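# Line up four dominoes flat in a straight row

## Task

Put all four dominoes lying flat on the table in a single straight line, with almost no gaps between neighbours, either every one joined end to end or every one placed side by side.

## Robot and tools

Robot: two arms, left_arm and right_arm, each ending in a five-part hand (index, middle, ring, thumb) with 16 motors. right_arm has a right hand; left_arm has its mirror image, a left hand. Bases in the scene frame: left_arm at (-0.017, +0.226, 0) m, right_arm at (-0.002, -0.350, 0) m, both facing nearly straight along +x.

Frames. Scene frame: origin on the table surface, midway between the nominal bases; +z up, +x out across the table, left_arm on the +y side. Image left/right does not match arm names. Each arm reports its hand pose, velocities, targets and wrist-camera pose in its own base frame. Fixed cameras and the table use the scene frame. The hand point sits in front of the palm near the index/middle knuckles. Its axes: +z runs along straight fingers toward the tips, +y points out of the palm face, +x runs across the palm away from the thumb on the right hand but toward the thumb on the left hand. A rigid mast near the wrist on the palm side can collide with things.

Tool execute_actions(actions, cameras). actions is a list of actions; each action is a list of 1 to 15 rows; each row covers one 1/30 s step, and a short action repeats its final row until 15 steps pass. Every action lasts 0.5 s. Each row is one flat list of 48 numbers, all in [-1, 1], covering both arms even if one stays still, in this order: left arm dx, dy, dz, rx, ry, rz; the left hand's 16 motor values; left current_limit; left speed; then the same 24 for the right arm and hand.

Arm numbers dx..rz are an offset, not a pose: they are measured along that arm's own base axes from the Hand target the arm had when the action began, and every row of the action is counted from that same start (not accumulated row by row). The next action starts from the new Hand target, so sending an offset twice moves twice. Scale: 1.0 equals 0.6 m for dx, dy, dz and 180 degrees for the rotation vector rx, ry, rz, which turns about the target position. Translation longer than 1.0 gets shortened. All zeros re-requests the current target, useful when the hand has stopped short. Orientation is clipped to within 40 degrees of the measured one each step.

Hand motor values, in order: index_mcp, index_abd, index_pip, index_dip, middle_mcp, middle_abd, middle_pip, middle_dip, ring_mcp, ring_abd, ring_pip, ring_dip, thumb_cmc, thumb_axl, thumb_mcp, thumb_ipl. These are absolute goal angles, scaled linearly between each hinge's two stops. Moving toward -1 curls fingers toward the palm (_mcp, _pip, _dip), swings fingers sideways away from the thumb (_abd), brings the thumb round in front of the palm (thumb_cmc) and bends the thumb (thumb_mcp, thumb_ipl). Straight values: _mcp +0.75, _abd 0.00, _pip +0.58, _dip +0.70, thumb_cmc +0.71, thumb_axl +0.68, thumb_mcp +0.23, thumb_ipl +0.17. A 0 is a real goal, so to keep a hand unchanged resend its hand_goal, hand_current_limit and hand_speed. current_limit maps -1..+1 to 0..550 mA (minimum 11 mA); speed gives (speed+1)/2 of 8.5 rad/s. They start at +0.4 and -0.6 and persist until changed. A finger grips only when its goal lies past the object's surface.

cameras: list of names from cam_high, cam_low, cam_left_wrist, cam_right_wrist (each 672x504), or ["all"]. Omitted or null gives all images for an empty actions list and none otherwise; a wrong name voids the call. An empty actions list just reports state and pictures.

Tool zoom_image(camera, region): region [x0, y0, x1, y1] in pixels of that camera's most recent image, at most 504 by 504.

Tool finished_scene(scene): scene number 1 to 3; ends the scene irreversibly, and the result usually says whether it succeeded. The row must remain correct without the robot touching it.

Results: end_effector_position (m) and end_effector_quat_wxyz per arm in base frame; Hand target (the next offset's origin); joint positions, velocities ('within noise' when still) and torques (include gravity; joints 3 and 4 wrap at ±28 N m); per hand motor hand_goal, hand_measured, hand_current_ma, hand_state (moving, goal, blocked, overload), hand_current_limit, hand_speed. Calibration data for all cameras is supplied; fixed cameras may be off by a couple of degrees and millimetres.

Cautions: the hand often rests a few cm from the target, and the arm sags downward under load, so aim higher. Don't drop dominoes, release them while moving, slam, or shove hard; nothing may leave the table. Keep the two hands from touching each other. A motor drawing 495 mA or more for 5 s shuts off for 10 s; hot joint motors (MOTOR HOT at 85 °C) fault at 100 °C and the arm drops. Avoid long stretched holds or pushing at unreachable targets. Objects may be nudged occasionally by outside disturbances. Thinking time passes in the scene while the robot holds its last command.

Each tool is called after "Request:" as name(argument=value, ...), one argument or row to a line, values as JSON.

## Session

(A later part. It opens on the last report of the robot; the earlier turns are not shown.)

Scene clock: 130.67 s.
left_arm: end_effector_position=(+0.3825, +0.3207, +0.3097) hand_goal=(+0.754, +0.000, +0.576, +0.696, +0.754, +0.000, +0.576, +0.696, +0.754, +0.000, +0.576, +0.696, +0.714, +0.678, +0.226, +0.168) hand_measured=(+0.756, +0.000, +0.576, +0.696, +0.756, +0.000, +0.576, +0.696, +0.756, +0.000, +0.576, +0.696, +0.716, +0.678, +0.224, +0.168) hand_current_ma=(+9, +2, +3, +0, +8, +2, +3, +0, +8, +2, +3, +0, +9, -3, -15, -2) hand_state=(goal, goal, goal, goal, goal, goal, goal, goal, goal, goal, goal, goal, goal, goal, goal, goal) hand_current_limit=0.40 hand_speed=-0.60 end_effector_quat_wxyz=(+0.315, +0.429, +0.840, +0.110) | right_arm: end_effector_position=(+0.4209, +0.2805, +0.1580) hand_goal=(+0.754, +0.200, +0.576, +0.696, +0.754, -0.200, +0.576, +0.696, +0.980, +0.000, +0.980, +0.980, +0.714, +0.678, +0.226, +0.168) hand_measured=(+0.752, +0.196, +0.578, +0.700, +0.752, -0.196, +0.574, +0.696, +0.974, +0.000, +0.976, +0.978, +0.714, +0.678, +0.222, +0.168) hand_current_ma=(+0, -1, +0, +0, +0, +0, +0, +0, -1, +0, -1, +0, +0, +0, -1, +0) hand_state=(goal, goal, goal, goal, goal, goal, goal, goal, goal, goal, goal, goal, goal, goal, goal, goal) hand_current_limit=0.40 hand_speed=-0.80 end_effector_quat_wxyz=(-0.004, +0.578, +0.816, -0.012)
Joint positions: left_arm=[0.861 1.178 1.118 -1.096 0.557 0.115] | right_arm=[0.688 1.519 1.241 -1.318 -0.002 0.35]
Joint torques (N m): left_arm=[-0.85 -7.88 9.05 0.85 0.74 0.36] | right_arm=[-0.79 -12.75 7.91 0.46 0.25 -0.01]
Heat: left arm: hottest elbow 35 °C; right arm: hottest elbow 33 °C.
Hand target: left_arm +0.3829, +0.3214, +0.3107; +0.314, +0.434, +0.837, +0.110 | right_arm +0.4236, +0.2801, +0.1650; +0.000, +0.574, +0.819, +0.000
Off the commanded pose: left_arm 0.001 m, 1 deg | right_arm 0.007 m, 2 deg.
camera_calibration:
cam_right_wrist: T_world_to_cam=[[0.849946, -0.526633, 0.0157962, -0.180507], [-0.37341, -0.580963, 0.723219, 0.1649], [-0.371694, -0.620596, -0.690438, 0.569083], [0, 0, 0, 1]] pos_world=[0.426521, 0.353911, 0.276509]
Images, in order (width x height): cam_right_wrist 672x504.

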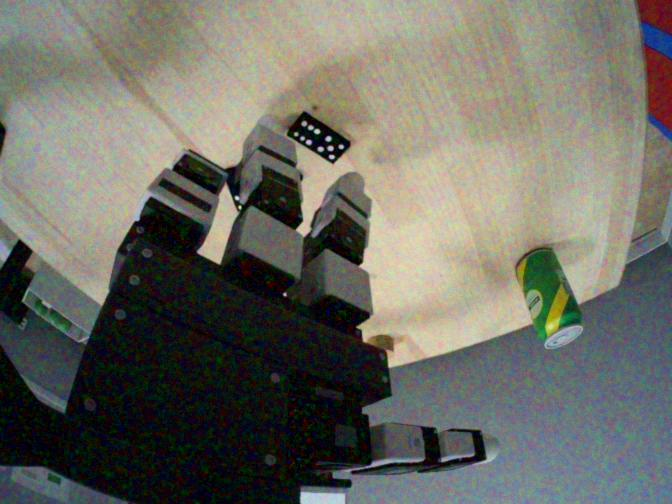

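Request:
execute_actions(
  actions=[
    [[0,0,0,0,0,0,0.754,0,0.576,0.696,0.754,0,0.576,0.696,0.754,0,0.576,0.696,0.714,0.678,0.226,0.168,0.4,-0.6,0.0045,-0.005,-0.0433,0,0,0.009,0.754,0.2,0.576,0.696,0.754,-0.2,0.576,0.696,0.98,0,0.98,0.98,0.714,0.678,0.226,0.168,0.4,-0.8]],
  ],
  cameras=["cam_right_wrist"],
)

Request:
zoom_image(
  camera="cam_right_wrist",
  region=[220, 90, 430, 235],
)

Scene clock: 132.83 s.
left_arm: end_effector_position=(+0.3825, +0.3207, +0.3097) hand_goal=(+0.754, +0.000, +0.576, +0.696, +0.754, +0.000, +0.576, +0.696, +0.754, +0.000, +0.576, +0.696, +0.714, +0.678, +0.226, +0.168) hand_measured=(+0.756, +0.000, +0.576, +0.696, +0.756, +0.000, +0.576, +0.696, +0.756, +0.000, +0.576, +0.696, +0.716, +0.678, +0.224, +0.168) hand_current_ma=(+9, +2, +3, +0, +8, +2, +3, +0, +8, +2, +3, +0, +9, -3, -15, -2) hand_state=(goal, goal, goal, goal, goal, goal, goal, goal, goal, goal, goal, goal, goal, goal, goal, goal) hand_current_limit=0.40 hand_speed=-0.60 end_effector_quat_wxyz=(+0.315, +0.429, +0.840, +0.110) | right_arm: end_effector_position=(+0.4232, +0.2770, +0.1402) hand_goal=(+0.754, +0.200, +0.576, +0.696, +0.754, -0.200, +0.576, +0.696, +0.980, +0.000, +0.980, +0.980, +0.714, +0.678, +0.226, +0.168) hand_measured=(+0.752, +0.196, +0.578, +0.700, +0.752, -0.196, +0.574, +0.696, +0.974, +0.000, +0.976, +0.978, +0.714, +0.678, +0.222, +0.168) hand_current_ma=(+0, -1, +0, +0, +0, +0, +0, +0, -1, +0, -1, +0, +0, +0, -1, +0) hand_state=(goal, goal, goal, goal, goal, goal, goal, goal, goal, goal, goal, goal, goal, goal, goal, goal) hand_current_limit=0.40 hand_speed=-0.80 end_effector_quat_wxyz=(-0.002, +0.566, +0.824, -0.003)
Joint positions: left_arm=[0.861 1.178 1.118 -1.096 0.557 0.115] | right_arm=[0.674 1.519 1.188 -1.248 -0.002 0.306]
Joint torques (N m): left_arm=[-0.91 -7.82 8.96 0.9 0.76 0.4] | right_arm=[-0.85 -11.28 7.83 0.47 0.19 -0.05]
Heat: left arm: hottest elbow 35 °C; right arm: hottest elbow 33 °C.
Hand target: left_arm +0.3829, +0.3214, +0.3107; +0.314, +0.434, +0.837, +0.110 | right_arm +0.4263, +0.2770, +0.1391; +0.000, +0.562, +0.827, +0.000
Off the commanded pose: left_arm 0.001 m, 1 deg | right_arm 0.003 m, 1 deg.
camera_calibration:
cam_right_wrist: T_world_to_cam=[[0.86461, -0.502002, 0.0210784, -0.197709], [-0.365738, -0.600046, 0.711463, 0.180229], [-0.344508, -0.622847, -0.702407, 0.546278], [0, 0, 0, 1]] pos_world=[0.425055, 0.349143, 0.25965]
Images, in order (width x height): cam_right_wrist 672x504.

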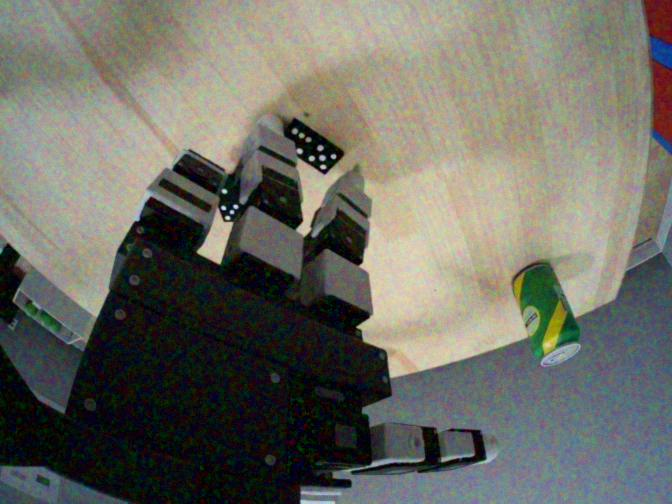

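Scaled by 2.400 from the camera's 672x504 image, which has a finer 960x720 frame.

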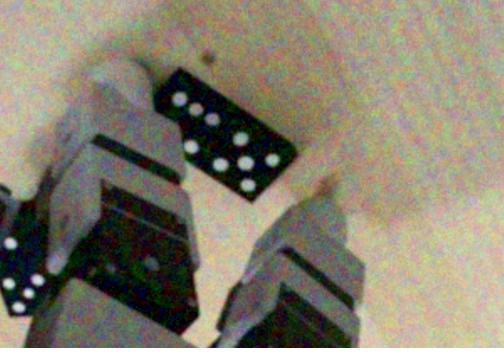

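Request:
execute_actions(
  actions=[
    [[0,0,0,0,0,0,0.754,0,0.576,0.696,0.754,0,0.576,0.696,0.754,0,0.576,0.696,0.714,0.678,0.226,0.168,0.4,-0.6,-0.002,0.001,-0.0045,0,0,0,0.754,0.2,0.576,0.696,0.754,-0.2,0.576,0.696,0.98,0,0.98,0.98,0.714,0.678,0.226,0.168,0.4,-0.8],[0,0,0,0,0,0,0.754,0,0.576,0.696,0.754,0,0.576,0.696,0.754,0,0.576,0.696,0.714,0.678,0.226,0.168,0.4,-0.6,-0.002,0.001,-0.0045,0,0,0,0.754,0.2,0.576,0.696,0.754,-0.2,0.576,0.696,0.98,0,0.98,0.98,0.714,0.678,0.226,0.168,0.4,-0.8],[0,0,0,0,0,0,0.754,0,0.576,0.696,0.754,0,0.576,0.696,0.754,0,0.576,0.696,0.714,0.678,0.226,0.168,0.4,-0.6,-0.002,0.001,-0.0045,0,0,0,0.754,0.04,0.576,0.696,0.754,-0.04,0.576,0.696,0.98,0,0.98,0.98,0.714,0.678,0.226,0.168,0.4,-0.9]],
  ],
  cameras=["cam_right_wrist"],
)

Request:
zoom_image(
  camera="cam_right_wrist",
  region=[220, 90, 430, 235],
)

Scene clock: 135.23 s.
left_arm: end_effector_position=(+0.3825, +0.3207, +0.3097) hand_goal=(+0.754, +0.000, +0.576, +0.696, +0.754, +0.000, +0.576, +0.696, +0.754, +0.000, +0.576, +0.696, +0.714, +0.678, +0.226, +0.168) hand_measured=(+0.756, +0.000, +0.576, +0.696, +0.756, +0.000, +0.576, +0.696, +0.756, +0.000, +0.576, +0.696, +0.716, +0.678, +0.224, +0.168) hand_current_ma=(+9, +2, +3, +0, +8, +2, +3, +0, +8, +2, +3, +0, +9, -3, -15, -2) hand_state=(goal, goal, goal, goal, goal, goal, goal, goal, goal, goal, goal, goal, goal, goal, goal, goal) hand_current_limit=0.40 hand_speed=-0.60 end_effector_quat_wxyz=(+0.315, +0.429, +0.840, +0.110) | right_arm: end_effector_position=(+0.4246, +0.2782, +0.1407) hand_goal=(+0.754, +0.040, +0.576, +0.696, +0.754, -0.040, +0.576, +0.696, +0.980, +0.000, +0.980, +0.980, +0.714, +0.678, +0.226, +0.168) hand_measured=(+0.752, +0.084, +0.578, +0.700, +0.752, -0.086, +0.574, +0.696, +0.974, +0.000, +0.976, +0.978, +0.714, +0.678, +0.222, +0.168) hand_current_ma=(+0, +35, +0, +0, +0, -36, +0, +0, -1, +0, -1, +0, +0, +0, -1, +0) hand_state=(goal, blocked, goal, goal, goal, blocked, goal, goal, goal, goal, goal, goal, goal, goal, goal, goal) hand_current_limit=0.40 hand_speed=-0.90 end_effector_quat_wxyz=(-0.001, +0.566, +0.825, +0.000)
Joint positions: left_arm=[0.861 1.178 1.118 -1.096 0.557 0.115] | right_arm=[0.674 1.519 1.188 -1.241 -0.002 0.306]
Joint torques (N m): left_arm=[-1.14 -8.64 9.33 0.8 0.74 0.33] | right_arm=[-0.5 -10.99 7.27 0.5 0.19 -0.01]
Heat: left arm: hottest elbow 35 °C; right arm: hottest elbow 33 °C.
Hand target: left_arm +0.3829, +0.3214, +0.3107; +0.314, +0.434, +0.837, +0.110 | right_arm +0.4251, +0.2776, +0.1364; +0.000, +0.562, +0.827, +0.000
Off the commanded pose: left_arm 0.001 m, 1 deg | right_arm 0.004 m, 1 deg.
camera_calibration:
cam_right_wrist: T_world_to_cam=[[0.864869, -0.501434, 0.0237728, -0.198898], [-0.369351, -0.603554, 0.706614, 0.184306], [-0.339972, -0.619909, -0.7072, 0.545775], [0, 0, 0, 1]] pos_world=[0.425642, 0.349836, 0.260468]
Images, in order (width x height): cam_right_wrist 672x504.

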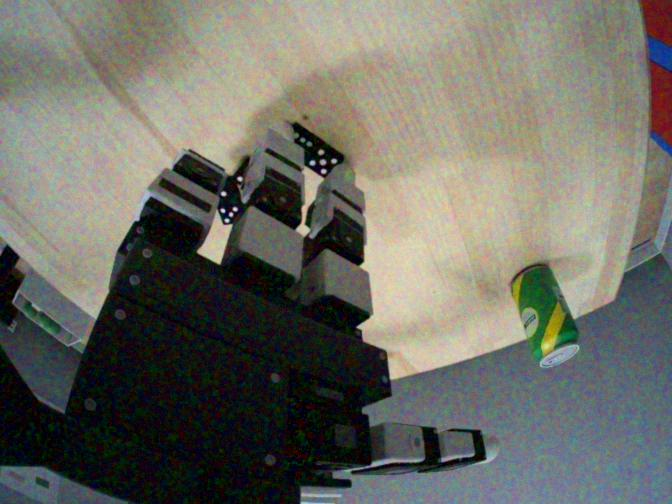

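Scaled by 2.400 from the camera's 672x504 image, which has a finer 960x720 frame.

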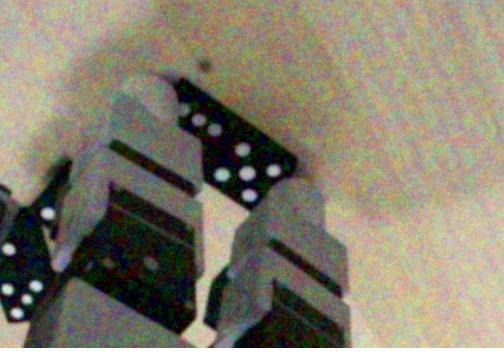

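Request:
execute_actions(
  actions=[
    [[0,0,0,0,0,0,0.754,0,0.576,0.696,0.754,0,0.576,0.696,0.754,0,0.576,0.696,0.714,0.678,0.226,0.168,0.4,-0.6,0,0,-0.01,0,0,0,0.754,0.17,0.576,0.696,0.754,-0.17,0.576,0.696,0.98,0,0.98,0.98,0.714,0.678,0.226,0.168,0.4,-0.6]],
  ],
)

Scene clock: 136.27 s.
left_arm: end_effector_position=(+0.3825, +0.3207, +0.3097) hand_goal=(+0.754, +0.000, +0.576, +0.696, +0.754, +0.000, +0.576, +0.696, +0.754, +0.000, +0.576, +0.696, +0.714, +0.678, +0.226, +0.168) hand_measured=(+0.756, +0.000, +0.576, +0.696, +0.756, +0.000, +0.576, +0.696, +0.756, +0.000, +0.576, +0.696, +0.716, +0.678, +0.224, +0.168) hand_current_ma=(+9, +2, +3, +0, +8, +2, +3, +0, +8, +2, +3, +0, +9, -3, -15, -2) hand_state=(goal, goal, goal, goal, goal, goal, goal, goal, goal, goal, goal, goal, goal, goal, goal, goal) hand_current_limit=0.40 hand_speed=-0.60 end_effector_quat_wxyz=(+0.315, +0.429, +0.840, +0.110) | right_arm: end_effector_position=(+0.4230, +0.2769, +0.1346) hand_goal=(+0.754, +0.170, +0.576, +0.696, +0.754, -0.170, +0.576, +0.696, +0.980, +0.000, +0.980, +0.980, +0.714, +0.678, +0.226, +0.168) hand_measured=(+0.752, +0.166, +0.578, +0.700, +0.752, -0.166, +0.574, +0.696, +0.974, +0.000, +0.976, +0.978, +0.714, +0.678, +0.222, +0.168) hand_current_ma=(+0, -1, +0, +0, +0, +1, +0, +0, -1, +0, -1, +0, +0, +0, -1, +0) hand_state=(goal, goal, goal, goal, goal, goal, goal, goal, goal, goal, goal, goal, goal, goal, goal, goal) hand_current_limit=0.40 hand_speed=-0.60 end_effector_quat_wxyz=(-0.001, +0.566, +0.825, +0.000)
Joint positions: left_arm=[0.861 1.178 1.118 -1.096 0.557 0.115] | right_arm=[0.674 1.519 1.172 -1.225 -0.002 0.306]
Joint torques (N m): left_arm=[-0.91 -8.53 9.22 0.85 0.77 0.32] | right_arm=[-0.44 -10.64 7.72 0.5 0.2 -0.01]
Heat: left arm: hottest elbow 35 °C; right arm: hottest elbow 33 °C.
Hand target: left_arm +0.3829, +0.3214, +0.3107; +0.314, +0.434, +0.837, +0.110 | right_arm +0.4251, +0.2776, +0.1303; +0.000, +0.562, +0.827, +0.000
Off the commanded pose: left_arm 0.001 m, 1 deg | right_arm 0.005 m, 1 deg.

Request:
execute_actions(
  actions=[
    [[0,0,0,0,0,0,0.754,0,0.576,0.696,0.754,0,0.576,0.696,0.754,0,0.576,0.696,0.714,0.678,0.226,0.168,0.4,-0.6,0,0,0.003,0,0,0,0.754,0.04,0.576,0.696,0.754,-0.04,0.576,0.696,0.98,0,0.98,0.98,0.714,0.678,0.226,0.168,0.4,-0.9]],
  ],
  cameras=["cam_right_wrist"],
)

Request:
zoom_image(
  camera="cam_right_wrist",
  region=[220, 90, 430, 235],
)

Scene clock: 137.73 s.
left_arm: end_effector_position=(+0.3825, +0.3207, +0.3097) hand_goal=(+0.754, +0.000, +0.576, +0.696, +0.754, +0.000, +0.576, +0.696, +0.754, +0.000, +0.576, +0.696, +0.714, +0.678, +0.226, +0.168) hand_measured=(+0.756, +0.000, +0.576, +0.696, +0.756, +0.000, +0.576, +0.696, +0.756, +0.000, +0.576, +0.696, +0.716, +0.678, +0.224, +0.168) hand_current_ma=(+9, +2, +3, +0, +8, +2, +3, +0, +8, +2, +3, +0, +9, -3, -15, -2) hand_state=(goal, goal, goal, goal, goal, goal, goal, goal, goal, goal, goal, goal, goal, goal, goal, goal) hand_current_limit=0.40 hand_speed=-0.60 end_effector_quat_wxyz=(+0.315, +0.429, +0.840, +0.110) | right_arm: end_effector_position=(+0.4230, +0.2769, +0.1346) hand_goal=(+0.754, +0.040, +0.576, +0.696, +0.754, -0.040, +0.576, +0.696, +0.980, +0.000, +0.980, +0.980, +0.714, +0.678, +0.226, +0.168) hand_measured=(+0.752, +0.126, +0.578, +0.700, +0.752, -0.118, +0.574, +0.696, +0.974, +0.000, +0.976, +0.978, +0.714, +0.678, +0.222, +0.168) hand_current_ma=(+0, +115, +0, +0, +0, -95, +0, +0, -1, +0, -1, +0, +0, +0, -1, +0) hand_state=(goal, blocked, goal, goal, goal, blocked, goal, goal, goal, goal, goal, goal, goal, goal, goal, goal) hand_current_limit=0.40 hand_speed=-0.90 end_effector_quat_wxyz=(-0.001, +0.566, +0.825, +0.000)
Joint positions: left_arm=[0.861 1.178 1.118 -1.096 0.557 0.115] | right_arm=[0.674 1.519 1.172 -1.225 -0.002 0.306]
Joint torques (N m): left_arm=[-1.38 -8.94 8.99 0.79 0.75 0.36] | right_arm=[-0.5 -10.7 8.01 0.4 0.21 -0.02]
Heat: left arm: hottest elbow 35 °C; right arm: hottest elbow 33 °C.
Hand target: left_arm +0.3829, +0.3214, +0.3107; +0.314, +0.434, +0.837, +0.110 | right_arm +0.4251, +0.2776, +0.1321; +0.000, +0.562, +0.827, +0.000
Off the commanded pose: left_arm 0.001 m, 1 deg | right_arm 0.003 m, 1 deg.
camera_calibration:
cam_right_wrist: T_world_to_cam=[[0.864874, -0.501441, 0.0234708, -0.197978], [-0.368903, -0.603175, 0.707171, 0.186948], [-0.340447, -0.620272, -0.706653, 0.540326], [0, 0, 0, 1]] pos_world=[0.424144, 0.348637, 0.254266]
Images, in order (width x height): cam_right_wrist 672x504.

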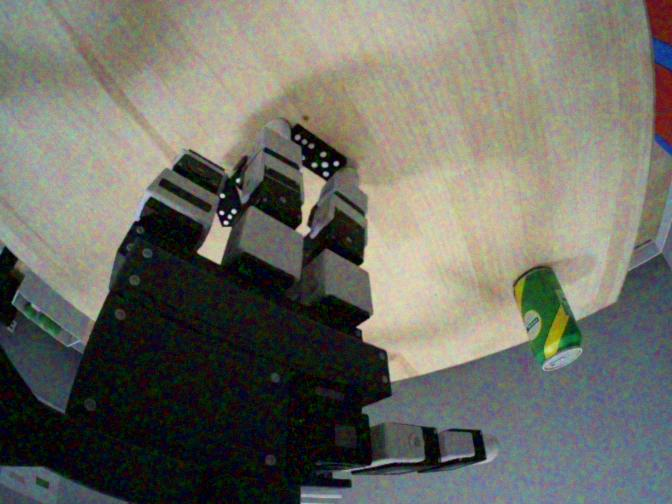

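Scaled by 2.400 from the camera's 672x504 image, which has a finer 960x720 frame.

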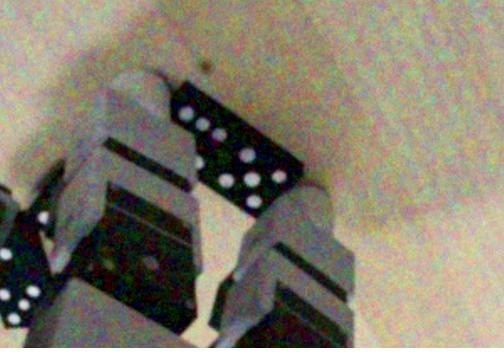

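Request:
execute_actions(
  actions=[
    [[0,0,0,0,0,0,0.754,0,0.576,0.696,0.754,0,0.576,0.696,0.754,0,0.576,0.696,0.714,0.678,0.226,0.168,0.4,-0.6,-0.0188,-0.02,0.003,0,0,-0.033,0.754,0.04,0.576,0.696,0.754,-0.04,0.576,0.696,0.98,0,0.98,0.98,0.714,0.678,0.226,0.168,0.4,-0.9],[0,0,0,0,0,0,0.754,0,0.576,0.696,0.754,0,0.576,0.696,0.754,0,0.576,0.696,0.714,0.678,0.226,0.168,0.4,-0.6,-0.0377,-0.04,0.006,0,0,-0.067,0.754,0.04,0.576,0.696,0.754,-0.04,0.576,0.696,0.98,0,0.98,0.98,0.714,0.678,0.226,0.168,0.4,-0.9]],
  ],
  cameras=["cam_right_wrist","cam_high"],
)

Request:
zoom_image(
  camera="cam_right_wrist",
  region=[220, 90, 430, 235],
)

Request:
zoom_image(
  camera="cam_high",
  region=[215, 235, 315, 310],
)

Scene clock: 140.43 s.
left_arm: end_effector_position=(+0.3825, +0.3207, +0.3097) hand_goal=(+0.754, +0.000, +0.576, +0.696, +0.754, +0.000, +0.576, +0.696, +0.754, +0.000, +0.576, +0.696, +0.714, +0.678, +0.226, +0.168) hand_measured=(+0.756, +0.000, +0.576, +0.696, +0.756, +0.000, +0.576, +0.696, +0.756, +0.000, +0.576, +0.696, +0.716, +0.678, +0.224, +0.168) hand_current_ma=(+9, +2, +3, +0, +8, +2, +3, +0, +8, +2, +3, +0, +9, -3, -15, -2) hand_state=(goal, goal, goal, goal, goal, goal, goal, goal, goal, goal, goal, goal, goal, goal, goal, goal) hand_current_limit=0.40 hand_speed=-0.60 end_effector_quat_wxyz=(+0.315, +0.429, +0.840, +0.110) | right_arm: end_effector_position=(+0.4067, +0.2540, +0.1336) hand_goal=(+0.754, +0.040, +0.576, +0.696, +0.754, -0.040, +0.576, +0.696, +0.980, +0.000, +0.980, +0.980, +0.714, +0.678, +0.226, +0.168) hand_measured=(+0.748, +0.126, +0.572, +0.694, +0.748, -0.118, +0.572, +0.696, +0.974, +0.000, +0.976, +0.978, +0.714, +0.678, +0.222, +0.168) hand_current_ma=(-1, +113, +0, +0, -1, -95, +0, +0, -1, +0, -1, +0, +0, +0, -1, +0) hand_state=(goal, blocked, goal, goal, goal, blocked, goal, goal, goal, goal, goal, goal, goal, goal, goal, goal) hand_current_limit=0.40 hand_speed=-0.90 end_effector_quat_wxyz=(-0.001, +0.642, +0.766, -0.003)
Joint positions: left_arm=[0.861 1.178 1.118 -1.096 0.557 0.115] | right_arm=[0.687 1.481 1.128 -1.223 -0.002 0.512]
Joint torques (N m): left_arm=[-1.26 -7.53 9.2 0.91 0.74 0.36] | right_arm=[0.44 -11.52 7.23 0.09 0.18 0.28]
Heat: left arm: hottest elbow 35 °C; right arm: hottest elbow 33 °C.
Hand target: left_arm +0.3829, +0.3214, +0.3107; +0.314, +0.434, +0.837, +0.110 | right_arm +0.4023, +0.2537, +0.1356; +0.000, +0.646, +0.764, +0.000
Off the commanded pose: left_arm 0.001 m, 1 deg | right_arm 0.005 m, 1 deg.
camera_calibration:
cam_right_wrist: T_world_to_cam=[[0.752965, -0.65768, 0.0223942, -0.110095], [-0.47456, -0.51911, 0.710857, 0.188856], [-0.455891, -0.545878, -0.70298, 0.547437], [0, 0, 0, 1]] pos_world=[0.422093, 0.324463, 0.253053]
Images, in order (width x height): cam_high 672x504, cam_right_wrist 672x504.

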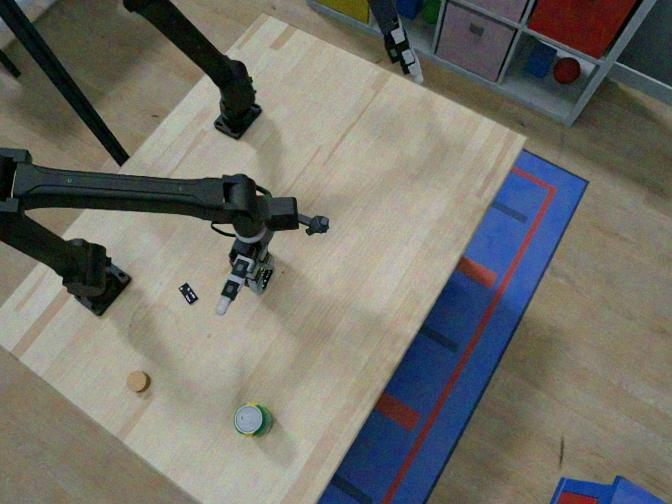

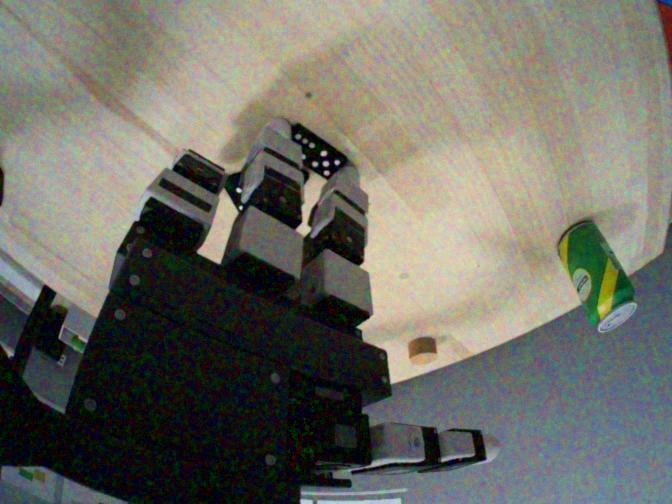

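Scaled by 2.400 from the camera's 672x504 image, which has a finer 960x720 frame.

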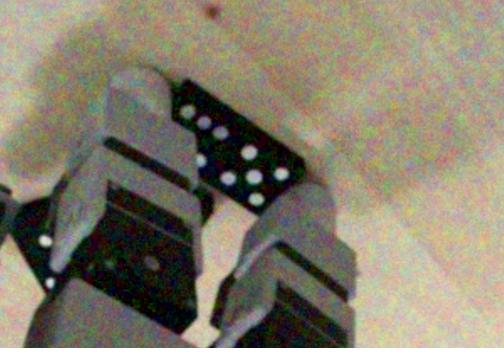

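Scaled by 5.040 from the camera's 672x504 image, which has a finer 960x720 frame.

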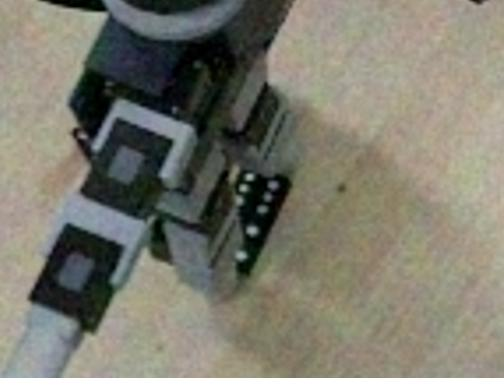

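Request:
execute_actions(
  actions=[
    [[0,0,0,0,0,0,0.754,0,0.576,0.696,0.754,0,0.576,0.696,0.754,0,0.576,0.696,0.714,0.678,0.226,0.168,0.4,-0.6,-0.0108,0,0.002,0,0,0,0.754,0.04,0.576,0.696,0.754,-0.04,0.576,0.696,0.98,0,0.98,0.98,0.714,0.678,0.226,0.168,0.4,-0.9],[0,0,0,0,0,0,0.754,0,0.576,0.696,0.754,0,0.576,0.696,0.754,0,0.576,0.696,0.714,0.678,0.226,0.168,0.4,-0.6,-0.0217,-0.0004,0.004,0,0,0,0.754,0.04,0.576,0.696,0.754,-0.04,0.576,0.696,0.98,0,0.98,0.98,0.714,0.678,0.226,0.168,0.4,-0.9]],
  ],
  cameras=["cam_right_wrist","cam_high"],
)

Request:
zoom_image(
  camera="cam_right_wrist",
  region=[220, 90, 430, 235],
)

Request:
zoom_image(
  camera="cam_high",
  region=[215, 235, 315, 310],
)

Scene clock: 143.03 s.
left_arm: end_effector_position=(+0.3825, +0.3207, +0.3097) hand_goal=(+0.754, +0.000, +0.576, +0.696, +0.754, +0.000, +0.576, +0.696, +0.754, +0.000, +0.576, +0.696, +0.714, +0.678, +0.226, +0.168) hand_measured=(+0.756, +0.000, +0.576, +0.696, +0.756, +0.000, +0.576, +0.696, +0.756, +0.000, +0.576, +0.696, +0.716, +0.678, +0.224, +0.168) hand_current_ma=(+9, +2, +3, +0, +8, +2, +3, +0, +8, +2, +3, +0, +9, -3, -15, -2) hand_state=(goal, goal, goal, goal, goal, goal, goal, goal, goal, goal, goal, goal, goal, goal, goal, goal) hand_current_limit=0.40 hand_speed=-0.60 end_effector_quat_wxyz=(+0.315, +0.429, +0.840, +0.110) | right_arm: end_effector_position=(+0.3933, +0.2545, +0.1336) hand_goal=(+0.754, +0.040, +0.576, +0.696, +0.754, -0.040, +0.576, +0.696, +0.980, +0.000, +0.980, +0.980, +0.714, +0.678, +0.226, +0.168) hand_measured=(+0.750, +0.126, +0.574, +0.694, +0.748, -0.118, +0.572, +0.694, +0.974, +0.000, +0.976, +0.978, +0.714, +0.678, +0.222, +0.168) hand_current_ma=(-1, +113, +0, +0, -2, -95, -1, +0, -1, +0, -1, +0, +0, +0, -1, +0) hand_state=(goal, blocked, goal, goal, goal, blocked, goal, goal, goal, goal, goal, goal, goal, goal, goal, goal) hand_current_limit=0.40 hand_speed=-0.90 end_effector_quat_wxyz=(-0.001, +0.642, +0.767, -0.004)
Joint positions: left_arm=[0.861 1.178 1.118 -1.096 0.557 0.115] | right_arm=[0.709 1.457 1.102 -1.223 -0.001 0.533]
Joint torques (N m): left_arm=[-1.73 -8.06 9.03 0.83 0.76 0.39] | right_arm=[0.26 -11.52 7.46 0.03 0.16 0.27]
Heat: left arm: hottest elbow 35 °C; right arm: hottest elbow 33 °C.
Hand target: left_arm +0.3829, +0.3214, +0.3107; +0.314, +0.434, +0.837, +0.110 | right_arm +0.3894, +0.2534, +0.1381; +0.000, +0.646, +0.764, +0.000
Off the commanded pose: left_arm 0.001 m, 1 deg | right_arm 0.006 m, 1 deg.
camera_calibration:
cam_right_wrist: T_world_to_cam=[[0.75351, -0.657035, 0.022968, -0.100191], [-0.473489, -0.518114, 0.712296, 0.18193], [-0.456103, -0.547598, -0.701503, 0.541888], [0, 0, 0, 1]] pos_world=[0.408794, 0.325169, 0.252849]
Images, in order (width x height): cam_high 672x504, cam_right_wrist 672x504.

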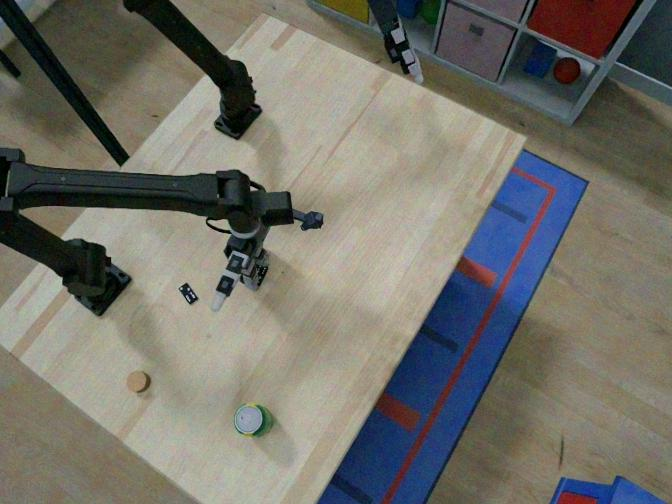

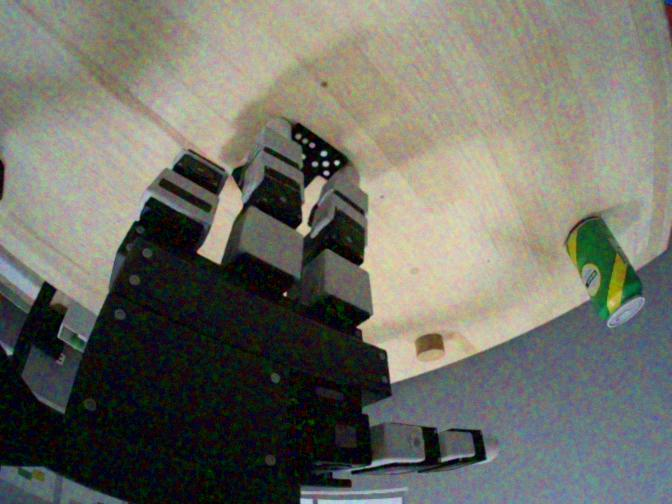

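Scaled by 2.400 from the camera's 672x504 image, which has a finer 960x720 frame.

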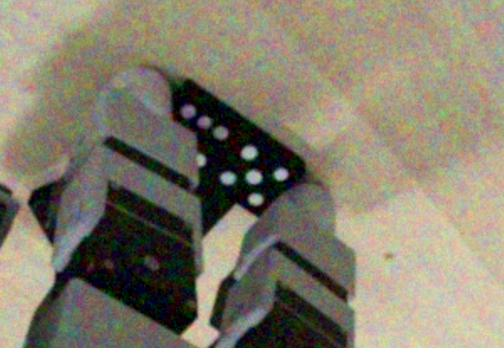

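Scaled by 5.040 from the camera's 672x504 image, which has a finer 960x720 frame.

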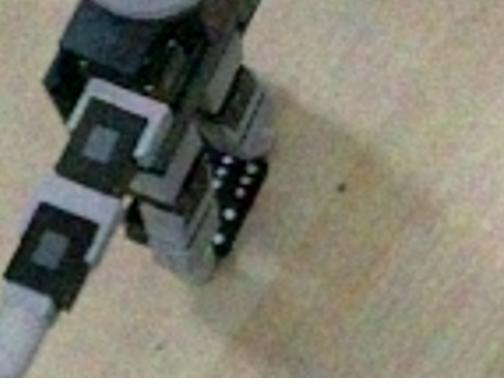

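Request:
execute_actions(
  actions=[
    [[0,0,0,0,0,0,0.754,0,0.576,0.696,0.754,0,0.576,0.696,0.754,0,0.576,0.696,0.714,0.678,0.226,0.168,0.4,-0.6,0,0,0,0,0,0,0.754,0.2,0.576,0.696,0.754,-0.2,0.576,0.696,0.98,0,0.98,0.98,0.714,0.678,0.226,0.168,0.4,-0.6],[0,0,0,0,0,0,0.754,0,0.576,0.696,0.754,0,0.576,0.696,0.754,0,0.576,0.696,0.714,0.678,0.226,0.168,0.4,-0.6,0,0,0,0,0,0,0.754,0.2,0.576,0.696,0.754,-0.2,0.576,0.696,0.98,0,0.98,0.98,0.714,0.678,0.226,0.168,0.4,-0.6],[0,0,0,0,0,0,0.754,0,0.576,0.696,0.754,0,0.576,0.696,0.754,0,0.576,0.696,0.714,0.678,0.226,0.168,0.4,-0.6,0,0,0,0,0,0,0.754,0.2,0.576,0.696,0.754,-0.2,0.576,0.696,0.98,0,0.98,0.98,0.714,0.678,0.226,0.168,0.4,-0.6],[0,0,0,0,0,0,0.754,0,0.576,0.696,0.754,0,0.576,0.696,0.754,0,0.576,0.696,0.714,0.678,0.226,0.168,0.4,-0.6,0,0,0,0,0,0,0.754,0.2,0.576,0.696,0.754,-0.2,0.576,0.696,0.98,0,0.98,0.98,0.714,0.678,0.226,0.168,0.4,-0.6],[0,0,0,0,0,0,0.754,0,0.576,0.696,0.754,0,0.576,0.696,0.754,0,0.576,0.696,0.714,0.678,0.226,0.168,0.4,-0.6,0.003,0,0.04,0,0,0,0.754,0.2,0.576,0.696,0.754,-0.2,0.576,0.696,0.98,0,0.98,0.98,0.714,0.678,0.226,0.168,0.4,-0.6],[0,0,0,0,0,0,0.754,0,0.576,0.696,0.754,0,0.576,0.696,0.754,0,0.576,0.696,0.714,0.678,0.226,0.168,0.4,-0.6,0.006,0,0.12,0,0,0,0.754,0.2,0.576,0.696,0.754,-0.2,0.576,0.696,0.98,0,0.98,0.98,0.714,0.678,0.226,0.168,0.4,-0.6]],
    [[0,0,0,0,0,0,0.754,0,0.576,0.696,0.754,0,0.576,0.696,0.754,0,0.576,0.696,0.714,0.678,0.226,0.168,0.4,-0.6,-0.04,-0.035,0.05,0,0,-0.1,0.754,0.2,0.576,0.696,0.754,-0.2,0.576,0.696,0.98,0,0.98,0.98,0.714,0.678,0.226,0.168,0.4,-0.6]],
    [[0,0,0,0,0,0,0.754,0,0.576,0.696,0.754,0,0.576,0.696,0.754,0,0.576,0.696,0.714,0.678,0.226,0.168,0.4,-0.6,-0.078,-0.041,-0.045,0,0,-0.095,0.754,0.2,0.576,0.696,0.754,-0.2,0.576,0.696,0.98,0,0.98,0.98,0.714,0.678,0.226,0.168,0.4,-0.6]],
  ],
  cameras=["cam_right_wrist","cam_high"],
)

Request:
zoom_image(
  camera="cam_right_wrist",
  region=[220, 70, 430, 215],
)

Request:
zoom_image(
  camera="cam_high",
  region=[215, 235, 315, 310],
)

Scene clock: 147.17 s.
left_arm: end_effector_position=(+0.3825, +0.3207, +0.3097) hand_goal=(+0.754, +0.000, +0.576, +0.696, +0.754, +0.000, +0.576, +0.696, +0.754, +0.000, +0.576, +0.696, +0.714, +0.678, +0.226, +0.168) hand_measured=(+0.756, +0.000, +0.576, +0.696, +0.756, +0.000, +0.576, +0.696, +0.756, +0.000, +0.576, +0.696, +0.716, +0.678, +0.224, +0.168) hand_current_ma=(+9, +2, +3, +0, +8, +2, +3, +0, +8, +2, +3, +0, +9, -3, -15, -2) hand_state=(goal, goal, goal, goal, goal, goal, goal, goal, goal, goal, goal, goal, goal, goal, goal, goal) hand_current_limit=0.40 hand_speed=-0.60 end_effector_quat_wxyz=(+0.315, +0.429, +0.840, +0.110) | right_arm: end_effector_position=(+0.3235, +0.2075, +0.2092) hand_goal=(+0.754, +0.200, +0.576, +0.696, +0.754, -0.200, +0.576, +0.696, +0.980, +0.000, +0.980, +0.980, +0.714, +0.678, +0.226, +0.168) hand_measured=(+0.750, +0.196, +0.574, +0.694, +0.750, -0.196, +0.574, +0.694, +0.974, +0.000, +0.976, +0.978, +0.714, +0.678, +0.222, +0.168) hand_current_ma=(-1, -1, +0, +0, +0, +0, +0, +0, -1, +0, -1, +0, +0, +0, -1, +0) hand_state=(goal, goal, goal, goal, goal, goal, goal, goal, goal, goal, goal, goal, goal, goal, goal, goal) hand_current_limit=0.40 hand_speed=-0.60 end_effector_quat_wxyz=(+0.000, +0.843, +0.538, -0.011)
Joint positions: left_arm=[0.861 1.178 1.118 -1.096 0.557 0.115] | right_arm=[0.799 1.324 1.175 -1.442 -0.006 1.234]
Joint torques (N m): left_arm=[-1.08 -8.47 9.24 0.68 0.69 0.38] | right_arm=[0.26 -9.47 8.02 0.38 0.28 0.27]
Heat: left arm: hottest elbow 35 °C; right arm: hottest elbow 33 °C.
Hand target: left_arm +0.3829, +0.3214, +0.3107; +0.314, +0.434, +0.837, +0.110 | right_arm +0.3222, +0.2078, +0.2130; +0.000, +0.846, +0.533, +0.000
Off the commanded pose: left_arm 0.001 m, 1 deg | right_arm 0.004 m, 1 deg.
camera_calibration:
cam_right_wrist: T_world_to_cam=[[0.240773, -0.970062, 0.0317638, 0.148852], [-0.67694, -0.144386, 0.721738, 0.0569245], [-0.695544, -0.195277, -0.691438, 0.539657], [0, 0, 0, 1]] pos_world=[0.37805, 0.257998, 0.327327]
Images, in order (width x height): cam_high 672x504, cam_right_wrist 672x504.

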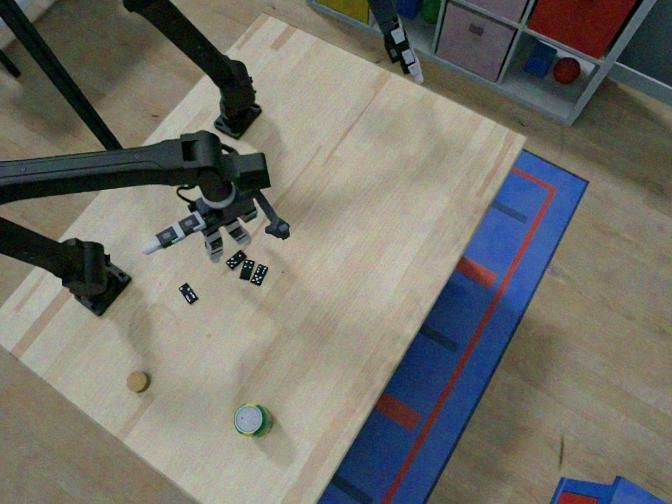

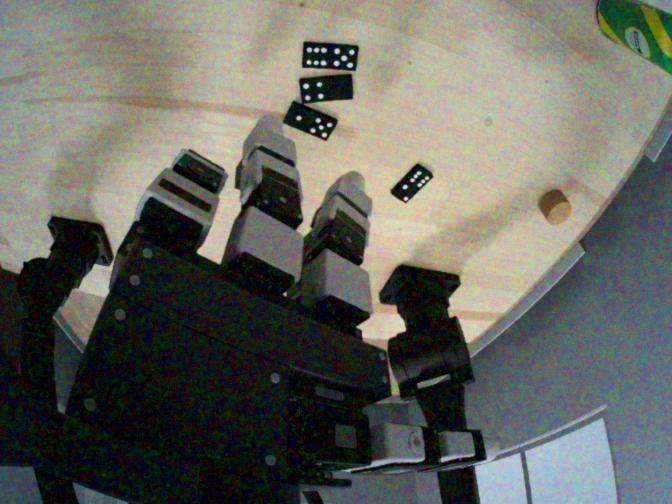

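Scaled by 2.400 from the camera's 672x504 image, which has a finer 960x720 frame.

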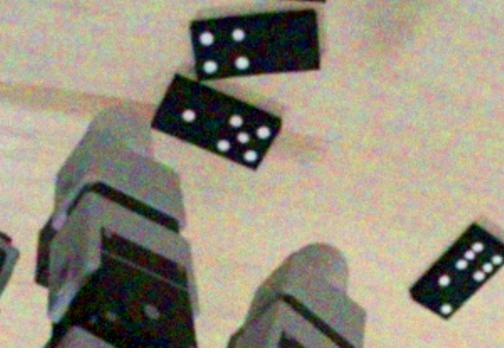

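Scaled by 5.040 from the camera's 672x504 image, which has a finer 960x720 frame.

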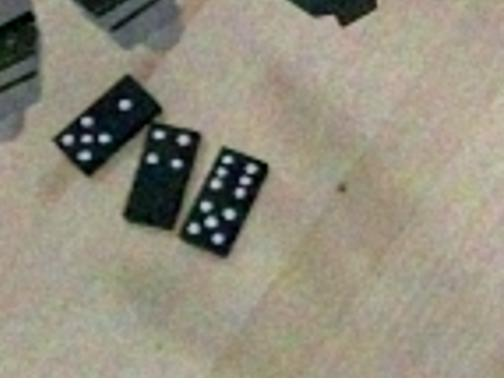

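Request:
zoom_image(
  camera="cam_right_wrist",
  region=[270, 30, 390, 150],
)

Scaled by 4.200 from the camera's 672x504 image, which has a finer 960x720 frame.

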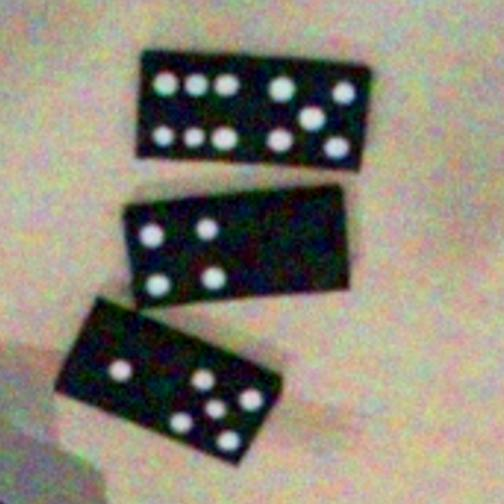

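Request:
execute_actions(
  actions=[
    [[0,0,0,0,0,0,0.754,0,0.576,0.696,0.754,0,0.576,0.696,0.754,0,0.576,0.696,0.714,0.678,0.226,0.168,0.4,-0.6,0,0.0283,-0.105,0,0,0.0644,0.754,0.2,0.576,0.696,0.754,-0.2,0.576,0.696,0.98,0,0.98,0.98,0.714,0.678,0.226,0.168,0.4,-0.6]],
  ],
  cameras=["cam_right_wrist"],
)

Request:
zoom_image(
  camera="cam_right_wrist",
  region=[220, 90, 430, 235],
)

Scene clock: 151.47 s.
left_arm: end_effector_position=(+0.3825, +0.3207, +0.3097) hand_goal=(+0.754, +0.000, +0.576, +0.696, +0.754, +0.000, +0.576, +0.696, +0.754, +0.000, +0.576, +0.696, +0.714, +0.678, +0.226, +0.168) hand_measured=(+0.756, +0.000, +0.576, +0.696, +0.756, +0.000, +0.576, +0.696, +0.756, +0.000, +0.576, +0.696, +0.716, +0.678, +0.224, +0.168) hand_current_ma=(+9, +2, +3, +0, +8, +2, +3, +0, +8, +2, +3, +0, +9, -3, -15, -2) hand_state=(goal, goal, goal, goal, goal, goal, goal, goal, goal, goal, goal, goal, goal, goal, goal, goal) hand_current_limit=0.40 hand_speed=-0.60 end_effector_quat_wxyz=(+0.315, +0.429, +0.840, +0.110) | right_arm: end_effector_position=(+0.3195, +0.2209, +0.1495) hand_goal=(+0.754, +0.200, +0.576, +0.696, +0.754, -0.200, +0.576, +0.696, +0.980, +0.000, +0.980, +0.980, +0.714, +0.678, +0.226, +0.168) hand_measured=(+0.750, +0.196, +0.574, +0.694, +0.752, -0.196, +0.574, +0.694, +0.974, +0.000, +0.976, +0.978, +0.714, +0.678, +0.222, +0.168) hand_current_ma=(+0, +0, +0, +0, +0, +0, +0, +0, -1, +0, -1, +0, +0, +0, -1, +0) hand_state=(goal, goal, goal, goal, goal, goal, goal, goal, goal, goal, goal, goal, goal, goal, goal, goal) hand_current_limit=0.40 hand_speed=-0.60 end_effector_quat_wxyz=(+0.000, +0.793, +0.609, -0.006)
Joint positions: left_arm=[0.861 1.178 1.118 -1.096 0.557 0.115] | right_arm=[0.828 1.334 1.023 -1.272 -0.003 1.09]
Joint torques (N m): left_arm=[0.21 -8.59 9.17 0.94 0.74 0.33] | right_arm=[-0.15 -8.23 8.12 0.39 0.27 -0.03]
Heat: left arm: hottest elbow 35 °C; right arm: hottest elbow 33 °C.
Hand target: left_arm +0.3829, +0.3214, +0.3107; +0.314, +0.434, +0.837, +0.110 | right_arm +0.3222, +0.2248, +0.1501; +0.000, +0.788, +0.616, +0.000
Off the commanded pose: left_arm 0.001 m, 1 deg | right_arm 0.005 m, 1 deg.
camera_calibration:
cam_right_wrist: T_world_to_cam=[[0.40387, -0.914396, 0.0277336, 0.100941], [-0.646708, -0.263933, 0.715617, 0.116901], [-0.647037, -0.306952, -0.697942, 0.508349], [0, 0, 0, 1]] pos_world=[0.363754, 0.279192, 0.268343]
Images, in order (width x height): cam_right_wrist 672x504.

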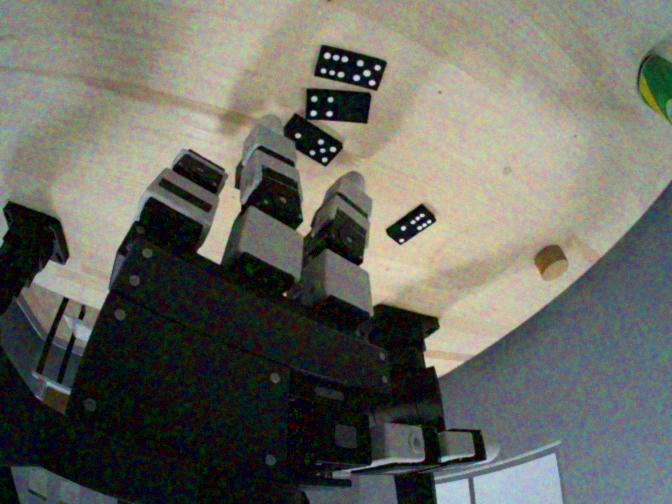

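Scaled by 2.400 from the camera's 672x504 image, which has a finer 960x720 frame.

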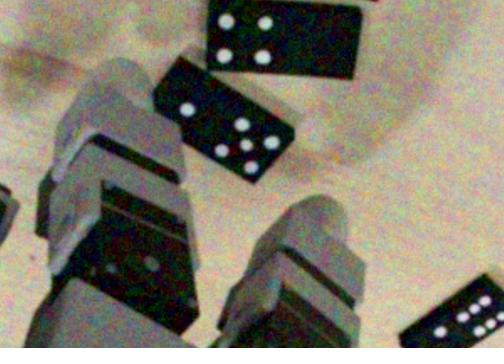

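Request:
execute_actions(
  actions=[
    [[0,0,0,0,0,0,0.754,0,0.576,0.696,0.754,0,0.576,0.696,0.754,0,0.576,0.696,0.714,0.678,0.226,0.168,0.4,-0.6,0.0017,0.005,-0.027,0,0,0.007,0.754,0.2,0.576,0.696,0.754,-0.2,0.576,0.696,0.98,0,0.98,0.98,0.714,0.678,0.226,0.168,0.4,-0.6]],
  ],
)

Scene clock: 153.50 s.
left_arm: end_effector_position=(+0.3825, +0.3207, +0.3097) hand_goal=(+0.754, +0.000, +0.576, +0.696, +0.754, +0.000, +0.576, +0.696, +0.754, +0.000, +0.576, +0.696, +0.714, +0.678, +0.226, +0.168) hand_measured=(+0.756, +0.000, +0.576, +0.696, +0.756, +0.000, +0.576, +0.696, +0.756, +0.000, +0.576, +0.696, +0.716, +0.678, +0.224, +0.168) hand_current_ma=(+9, +2, +3, +0, +8, +2, +3, +0, +8, +2, +3, +0, +9, -3, -15, -2) hand_state=(goal, goal, goal, goal, goal, goal, goal, goal, goal, goal, goal, goal, goal, goal, goal, goal) hand_current_limit=0.40 hand_speed=-0.60 end_effector_quat_wxyz=(+0.315, +0.429, +0.840, +0.110) | right_arm: end_effector_position=(+0.3221, +0.2243, +0.1369) hand_goal=(+0.754, +0.200, +0.576, +0.696, +0.754, -0.200, +0.576, +0.696, +0.980, +0.000, +0.980, +0.980, +0.714, +0.678, +0.226, +0.168) hand_measured=(+0.750, +0.196, +0.574, +0.694, +0.752, -0.196, +0.574, +0.694, +0.974, +0.000, +0.976, +0.978, +0.714, +0.678, +0.222, +0.168) hand_current_ma=(+0, +0, +0, +0, +0, +0, +0, +0, -1, +0, -1, +0, +0, +0, -1, +0) hand_state=(goal, goal, goal, goal, goal, goal, goal, goal, goal, goal, goal, goal, goal, goal, goal, goal) hand_current_limit=0.40 hand_speed=-0.60 end_effector_quat_wxyz=(-0.001, +0.787, +0.617, -0.001)
Joint positions: left_arm=[0.861 1.178 1.118 -1.096 0.557 0.115] | right_arm=[0.828 1.346 0.998 -1.225 -0.003 1.069]
Joint torques (N m): left_arm=[-0.97 -8 9.39 0.83 0.69 0.34] | right_arm=[0.21 -7.71 7.71 0.39 0.24 -0.06]
Heat: left arm: hottest elbow 36 °C; right arm: hottest elbow 33 °C.
Hand target: left_arm +0.3829, +0.3214, +0.3107; +0.314, +0.434, +0.837, +0.110 | right_arm +0.3232, +0.2278, +0.1338; +0.000, +0.781, +0.625, +0.000
Off the commanded pose: left_arm 0.001 m, 1 deg | right_arm 0.005 m, 1 deg.

Request:
execute_actions(
  actions=[
    [[0,0,0,0,0,0,0.754,0,0.576,0.696,0.754,0,0.576,0.696,0.754,0,0.576,0.696,0.714,0.678,0.226,0.168,0.4,-0.6,-0.0025,0.001,-0.007,0,0,0,0.754,0.2,0.576,0.696,0.754,-0.2,0.576,0.696,0.98,0,0.98,0.98,0.714,0.678,0.226,0.168,0.4,-0.6],[0,0,0,0,0,0,0.754,0,0.576,0.696,0.754,0,0.576,0.696,0.754,0,0.576,0.696,0.714,0.678,0.226,0.168,0.4,-0.6,-0.0025,0.001,-0.007,0,0,0,0.754,0.2,0.576,0.696,0.754,-0.2,0.576,0.696,0.98,0,0.98,0.98,0.714,0.678,0.226,0.168,0.4,-0.6],[0,0,0,0,0,0,0.754,0,0.576,0.696,0.754,0,0.576,0.696,0.754,0,0.576,0.696,0.714,0.678,0.226,0.168,0.4,-0.6,-0.0025,0.001,-0.007,0,0,0,0.754,0.2,0.576,0.696,0.754,-0.2,0.576,0.696,0.98,0,0.98,0.98,0.714,0.678,0.226,0.168,0.4,-0.6],[0,0,0,0,0,0,0.754,0,0.576,0.696,0.754,0,0.576,0.696,0.754,0,0.576,0.696,0.714,0.678,0.226,0.168,0.4,-0.6,-0.0025,0.001,-0.007,0,0,0,0.754,0.2,0.576,0.696,0.754,-0.2,0.576,0.696,0.98,0,0.98,0.98,0.714,0.678,0.226,0.168,0.4,-0.6],[0,0,0,0,0,0,0.754,0,0.576,0.696,0.754,0,0.576,0.696,0.754,0,0.576,0.696,0.714,0.678,0.226,0.168,0.4,-0.6,-0.0025,0.001,-0.007,0,0,0,0.754,0.04,0.576,0.696,0.754,-0.04,0.576,0.696,0.98,0,0.98,0.98,0.714,0.678,0.226,0.168,0.4,-0.9]],
  ],
  cameras=["cam_right_wrist"],
)

Request:
zoom_image(
  camera="cam_right_wrist",
  region=[220, 90, 430, 235],
)

Scene clock: 155.40 s.
left_arm: end_effector_position=(+0.3825, +0.3207, +0.3097) hand_goal=(+0.754, +0.000, +0.576, +0.696, +0.754, +0.000, +0.576, +0.696, +0.754, +0.000, +0.576, +0.696, +0.714, +0.678, +0.226, +0.168) hand_measured=(+0.756, +0.000, +0.576, +0.696, +0.756, +0.000, +0.576, +0.696, +0.756, +0.000, +0.576, +0.696, +0.716, +0.678, +0.224, +0.168) hand_current_ma=(+9, +2, +3, +0, +8, +2, +3, +0, +8, +2, +3, +0, +9, -3, -15, -2) hand_state=(goal, goal, goal, goal, goal, goal, goal, goal, goal, goal, goal, goal, goal, goal, goal, goal) hand_current_limit=0.40 hand_speed=-0.60 end_effector_quat_wxyz=(+0.315, +0.429, +0.840, +0.110) | right_arm: end_effector_position=(+0.3212, +0.2249, +0.1337) hand_goal=(+0.754, +0.040, +0.576, +0.696, +0.754, -0.040, +0.576, +0.696, +0.980, +0.000, +0.980, +0.980, +0.714, +0.678, +0.226, +0.168) hand_measured=(+0.750, +0.118, +0.574, +0.694, +0.752, -0.116, +0.574, +0.694, +0.974, +0.000, +0.976, +0.978, +0.714, +0.678, +0.222, +0.168) hand_current_ma=(+0, +94, +0, +0, +0, -92, +0, +0, -1, +0, -1, +0, +0, +0, -1, +0) hand_state=(goal, blocked, goal, goal, goal, blocked, goal, goal, goal, goal, goal, goal, goal, goal, goal, goal) hand_current_limit=0.40 hand_speed=-0.90 end_effector_quat_wxyz=(-0.001, +0.786, +0.618, +0.000)
Joint positions: left_arm=[0.861 1.178 1.118 -1.096 0.557 0.115] | right_arm=[0.83 1.347 0.99 -1.214 -0.003 1.069]
Joint torques (N m): left_arm=[-1.03 -9 9.14 0.69 0.78 0.36] | right_arm=[0.32 -7.3 7.61 0.5 0.25 0.01]
Heat: left arm: hottest elbow 36 °C; right arm: hottest elbow 33 °C.
Hand target: left_arm +0.3829, +0.3214, +0.3107; +0.314, +0.434, +0.837, +0.110 | right_arm +0.3217, +0.2284, +0.1295; +0.000, +0.781, +0.625, +0.000
Off the commanded pose: left_arm 0.001 m, 1 deg | right_arm 0.005 m, 1 deg.
camera_calibration:
cam_right_wrist: T_world_to_cam=[[0.425207, -0.904809, 0.0228023, 0.0959007], [-0.646059, -0.285773, 0.707772, 0.136096], [-0.633882, -0.315681, -0.706073, 0.498496], [0, 0, 0, 1]] pos_world=[0.363136, 0.28303, 0.253463]
Images, in order (width x height): cam_right_wrist 672x504.

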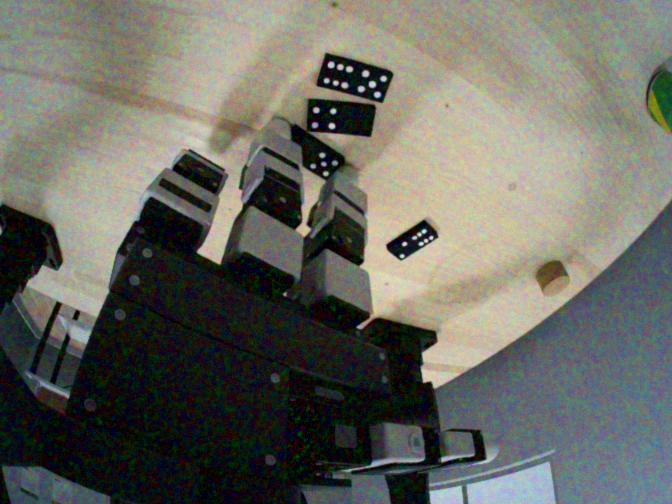

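Scaled by 2.400 from the camera's 672x504 image, which has a finer 960x720 frame.

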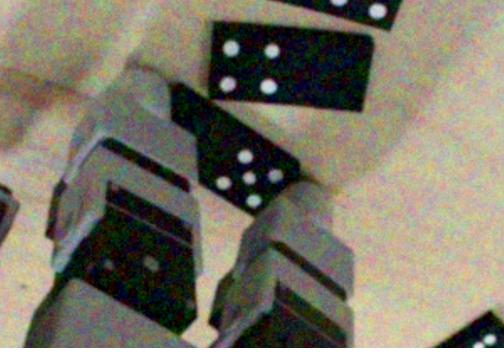

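Request:
execute_actions(
  actions=[
    [[0,0,0,0,0,0,0.754,0,0.576,0.696,0.754,0,0.576,0.696,0.754,0,0.576,0.696,0.714,0.678,0.226,0.168,0.4,-0.6,-0.0083,0.008,0.002,0,0,0.04,0.754,0.04,0.576,0.696,0.754,-0.04,0.576,0.696,0.98,0,0.98,0.98,0.714,0.678,0.226,0.168,0.4,-0.9],[0,0,0,0,0,0,0.754,0,0.576,0.696,0.754,0,0.576,0.696,0.754,0,0.576,0.696,0.714,0.678,0.226,0.168,0.4,-0.6,-0.0083,0.0135,0.0035,0,0,0.08,0.754,0.04,0.576,0.696,0.754,-0.04,0.576,0.696,0.98,0,0.98,0.98,0.714,0.678,0.226,0.168,0.4,-0.9],[0,0,0,0,0,0,0.754,0,0.576,0.696,0.754,0,0.576,0.696,0.754,0,0.576,0.696,0.714,0.678,0.226,0.168,0.4,-0.6,-0.0007,0.0235,0.0035,0,0,0.123,0.754,0.04,0.576,0.696,0.754,-0.04,0.576,0.696,0.98,0,0.98,0.98,0.714,0.678,0.226,0.168,0.4,-0.9]],
  ],
  cameras=["cam_right_wrist"],
)

Request:
zoom_image(
  camera="cam_right_wrist",
  region=[270, 50, 410, 200],
)

Scene clock: 158.47 s.
left_arm: end_effector_position=(+0.3825, +0.3207, +0.3097) hand_goal=(+0.754, +0.000, +0.576, +0.696, +0.754, +0.000, +0.576, +0.696, +0.754, +0.000, +0.576, +0.696, +0.714, +0.678, +0.226, +0.168) hand_measured=(+0.756, +0.000, +0.576, +0.696, +0.756, +0.000, +0.576, +0.696, +0.756, +0.000, +0.576, +0.696, +0.716, +0.678, +0.224, +0.168) hand_current_ma=(+9, +2, +3, +0, +8, +2, +3, +0, +8, +2, +3, +0, +9, -3, -15, -2) hand_state=(goal, goal, goal, goal, goal, goal, goal, goal, goal, goal, goal, goal, goal, goal, goal, goal) hand_current_limit=0.40 hand_speed=-0.60 end_effector_quat_wxyz=(+0.315, +0.429, +0.840, +0.110) | right_arm: end_effector_position=(+0.3213, +0.2466, +0.1337) hand_goal=(+0.754, +0.040, +0.576, +0.696, +0.754, -0.040, +0.576, +0.696, +0.980, +0.000, +0.980, +0.980, +0.714, +0.678, +0.226, +0.168) hand_measured=(+0.764, +0.116, +0.582, +0.698, +0.750, -0.116, +0.574, +0.694, +0.974, +0.000, +0.976, +0.978, +0.714, +0.678, +0.222, +0.168) hand_current_ma=(+4, +93, +1, +0, -1, -92, +0, +0, -1, +0, -1, +0, +0, +0, -1, +0) hand_state=(goal, blocked, goal, goal, goal, blocked, goal, goal, goal, goal, goal, goal, goal, goal, goal, goal) hand_current_limit=0.40 hand_speed=-0.90 end_effector_quat_wxyz=(+0.002, +0.651, +0.759, +0.001)
Joint positions: left_arm=[0.861 1.178 1.118 -1.096 0.557 0.115] | right_arm=[0.833 1.306 0.951 -1.214 0.003 0.68]
Joint torques (N m): left_arm=[-1.26 -8.35 8.94 0.84 0.78 0.37] | right_arm=[-0.85 -7.94 7.04 0.14 0.07 -0.04]
Heat: left arm: hottest elbow 36 °C; right arm: hottest elbow 33 °C.
Hand target: left_arm +0.3829, +0.3214, +0.3107; +0.314, +0.434, +0.837, +0.110 | right_arm +0.3213, +0.2426, +0.1317; +0.000, +0.646, +0.763, +0.000
Off the commanded pose: left_arm 0.001 m, 1 deg | right_arm 0.005 m, 1 deg.
camera_calibration:
cam_right_wrist: T_world_to_cam=[[0.738301, -0.673879, 0.0282662, -0.0427549], [-0.492051, -0.50948, 0.705915, 0.148368], [-0.4613, -0.535086, -0.707732, 0.504287], [0, 0, 0, 1]] pos_world=[0.337198, 0.316616, 0.253373]
Images, in order (width x height): cam_right_wrist 672x504.

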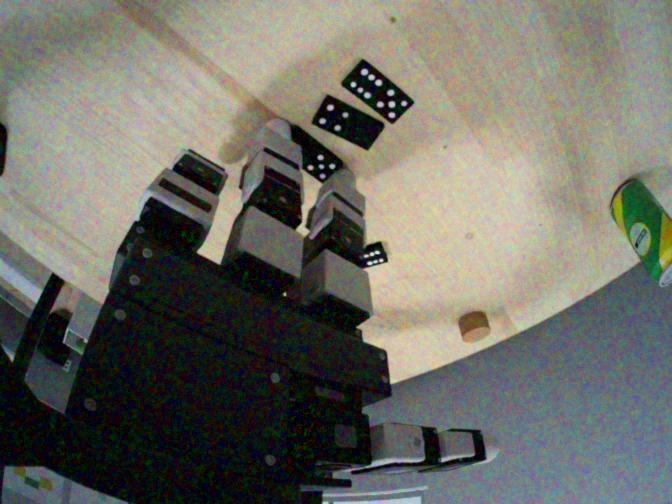

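Scaled by 3.360 from the camera's 672x504 image, which has a finer 960x720 frame.

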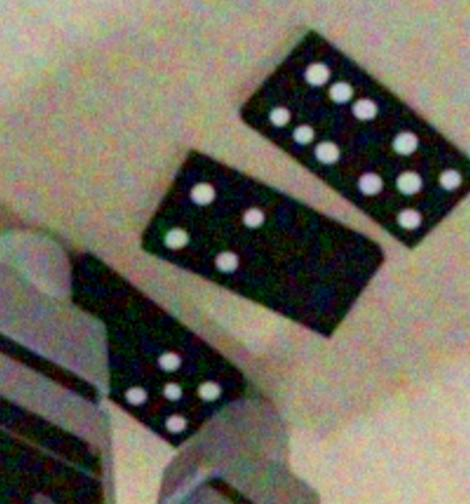

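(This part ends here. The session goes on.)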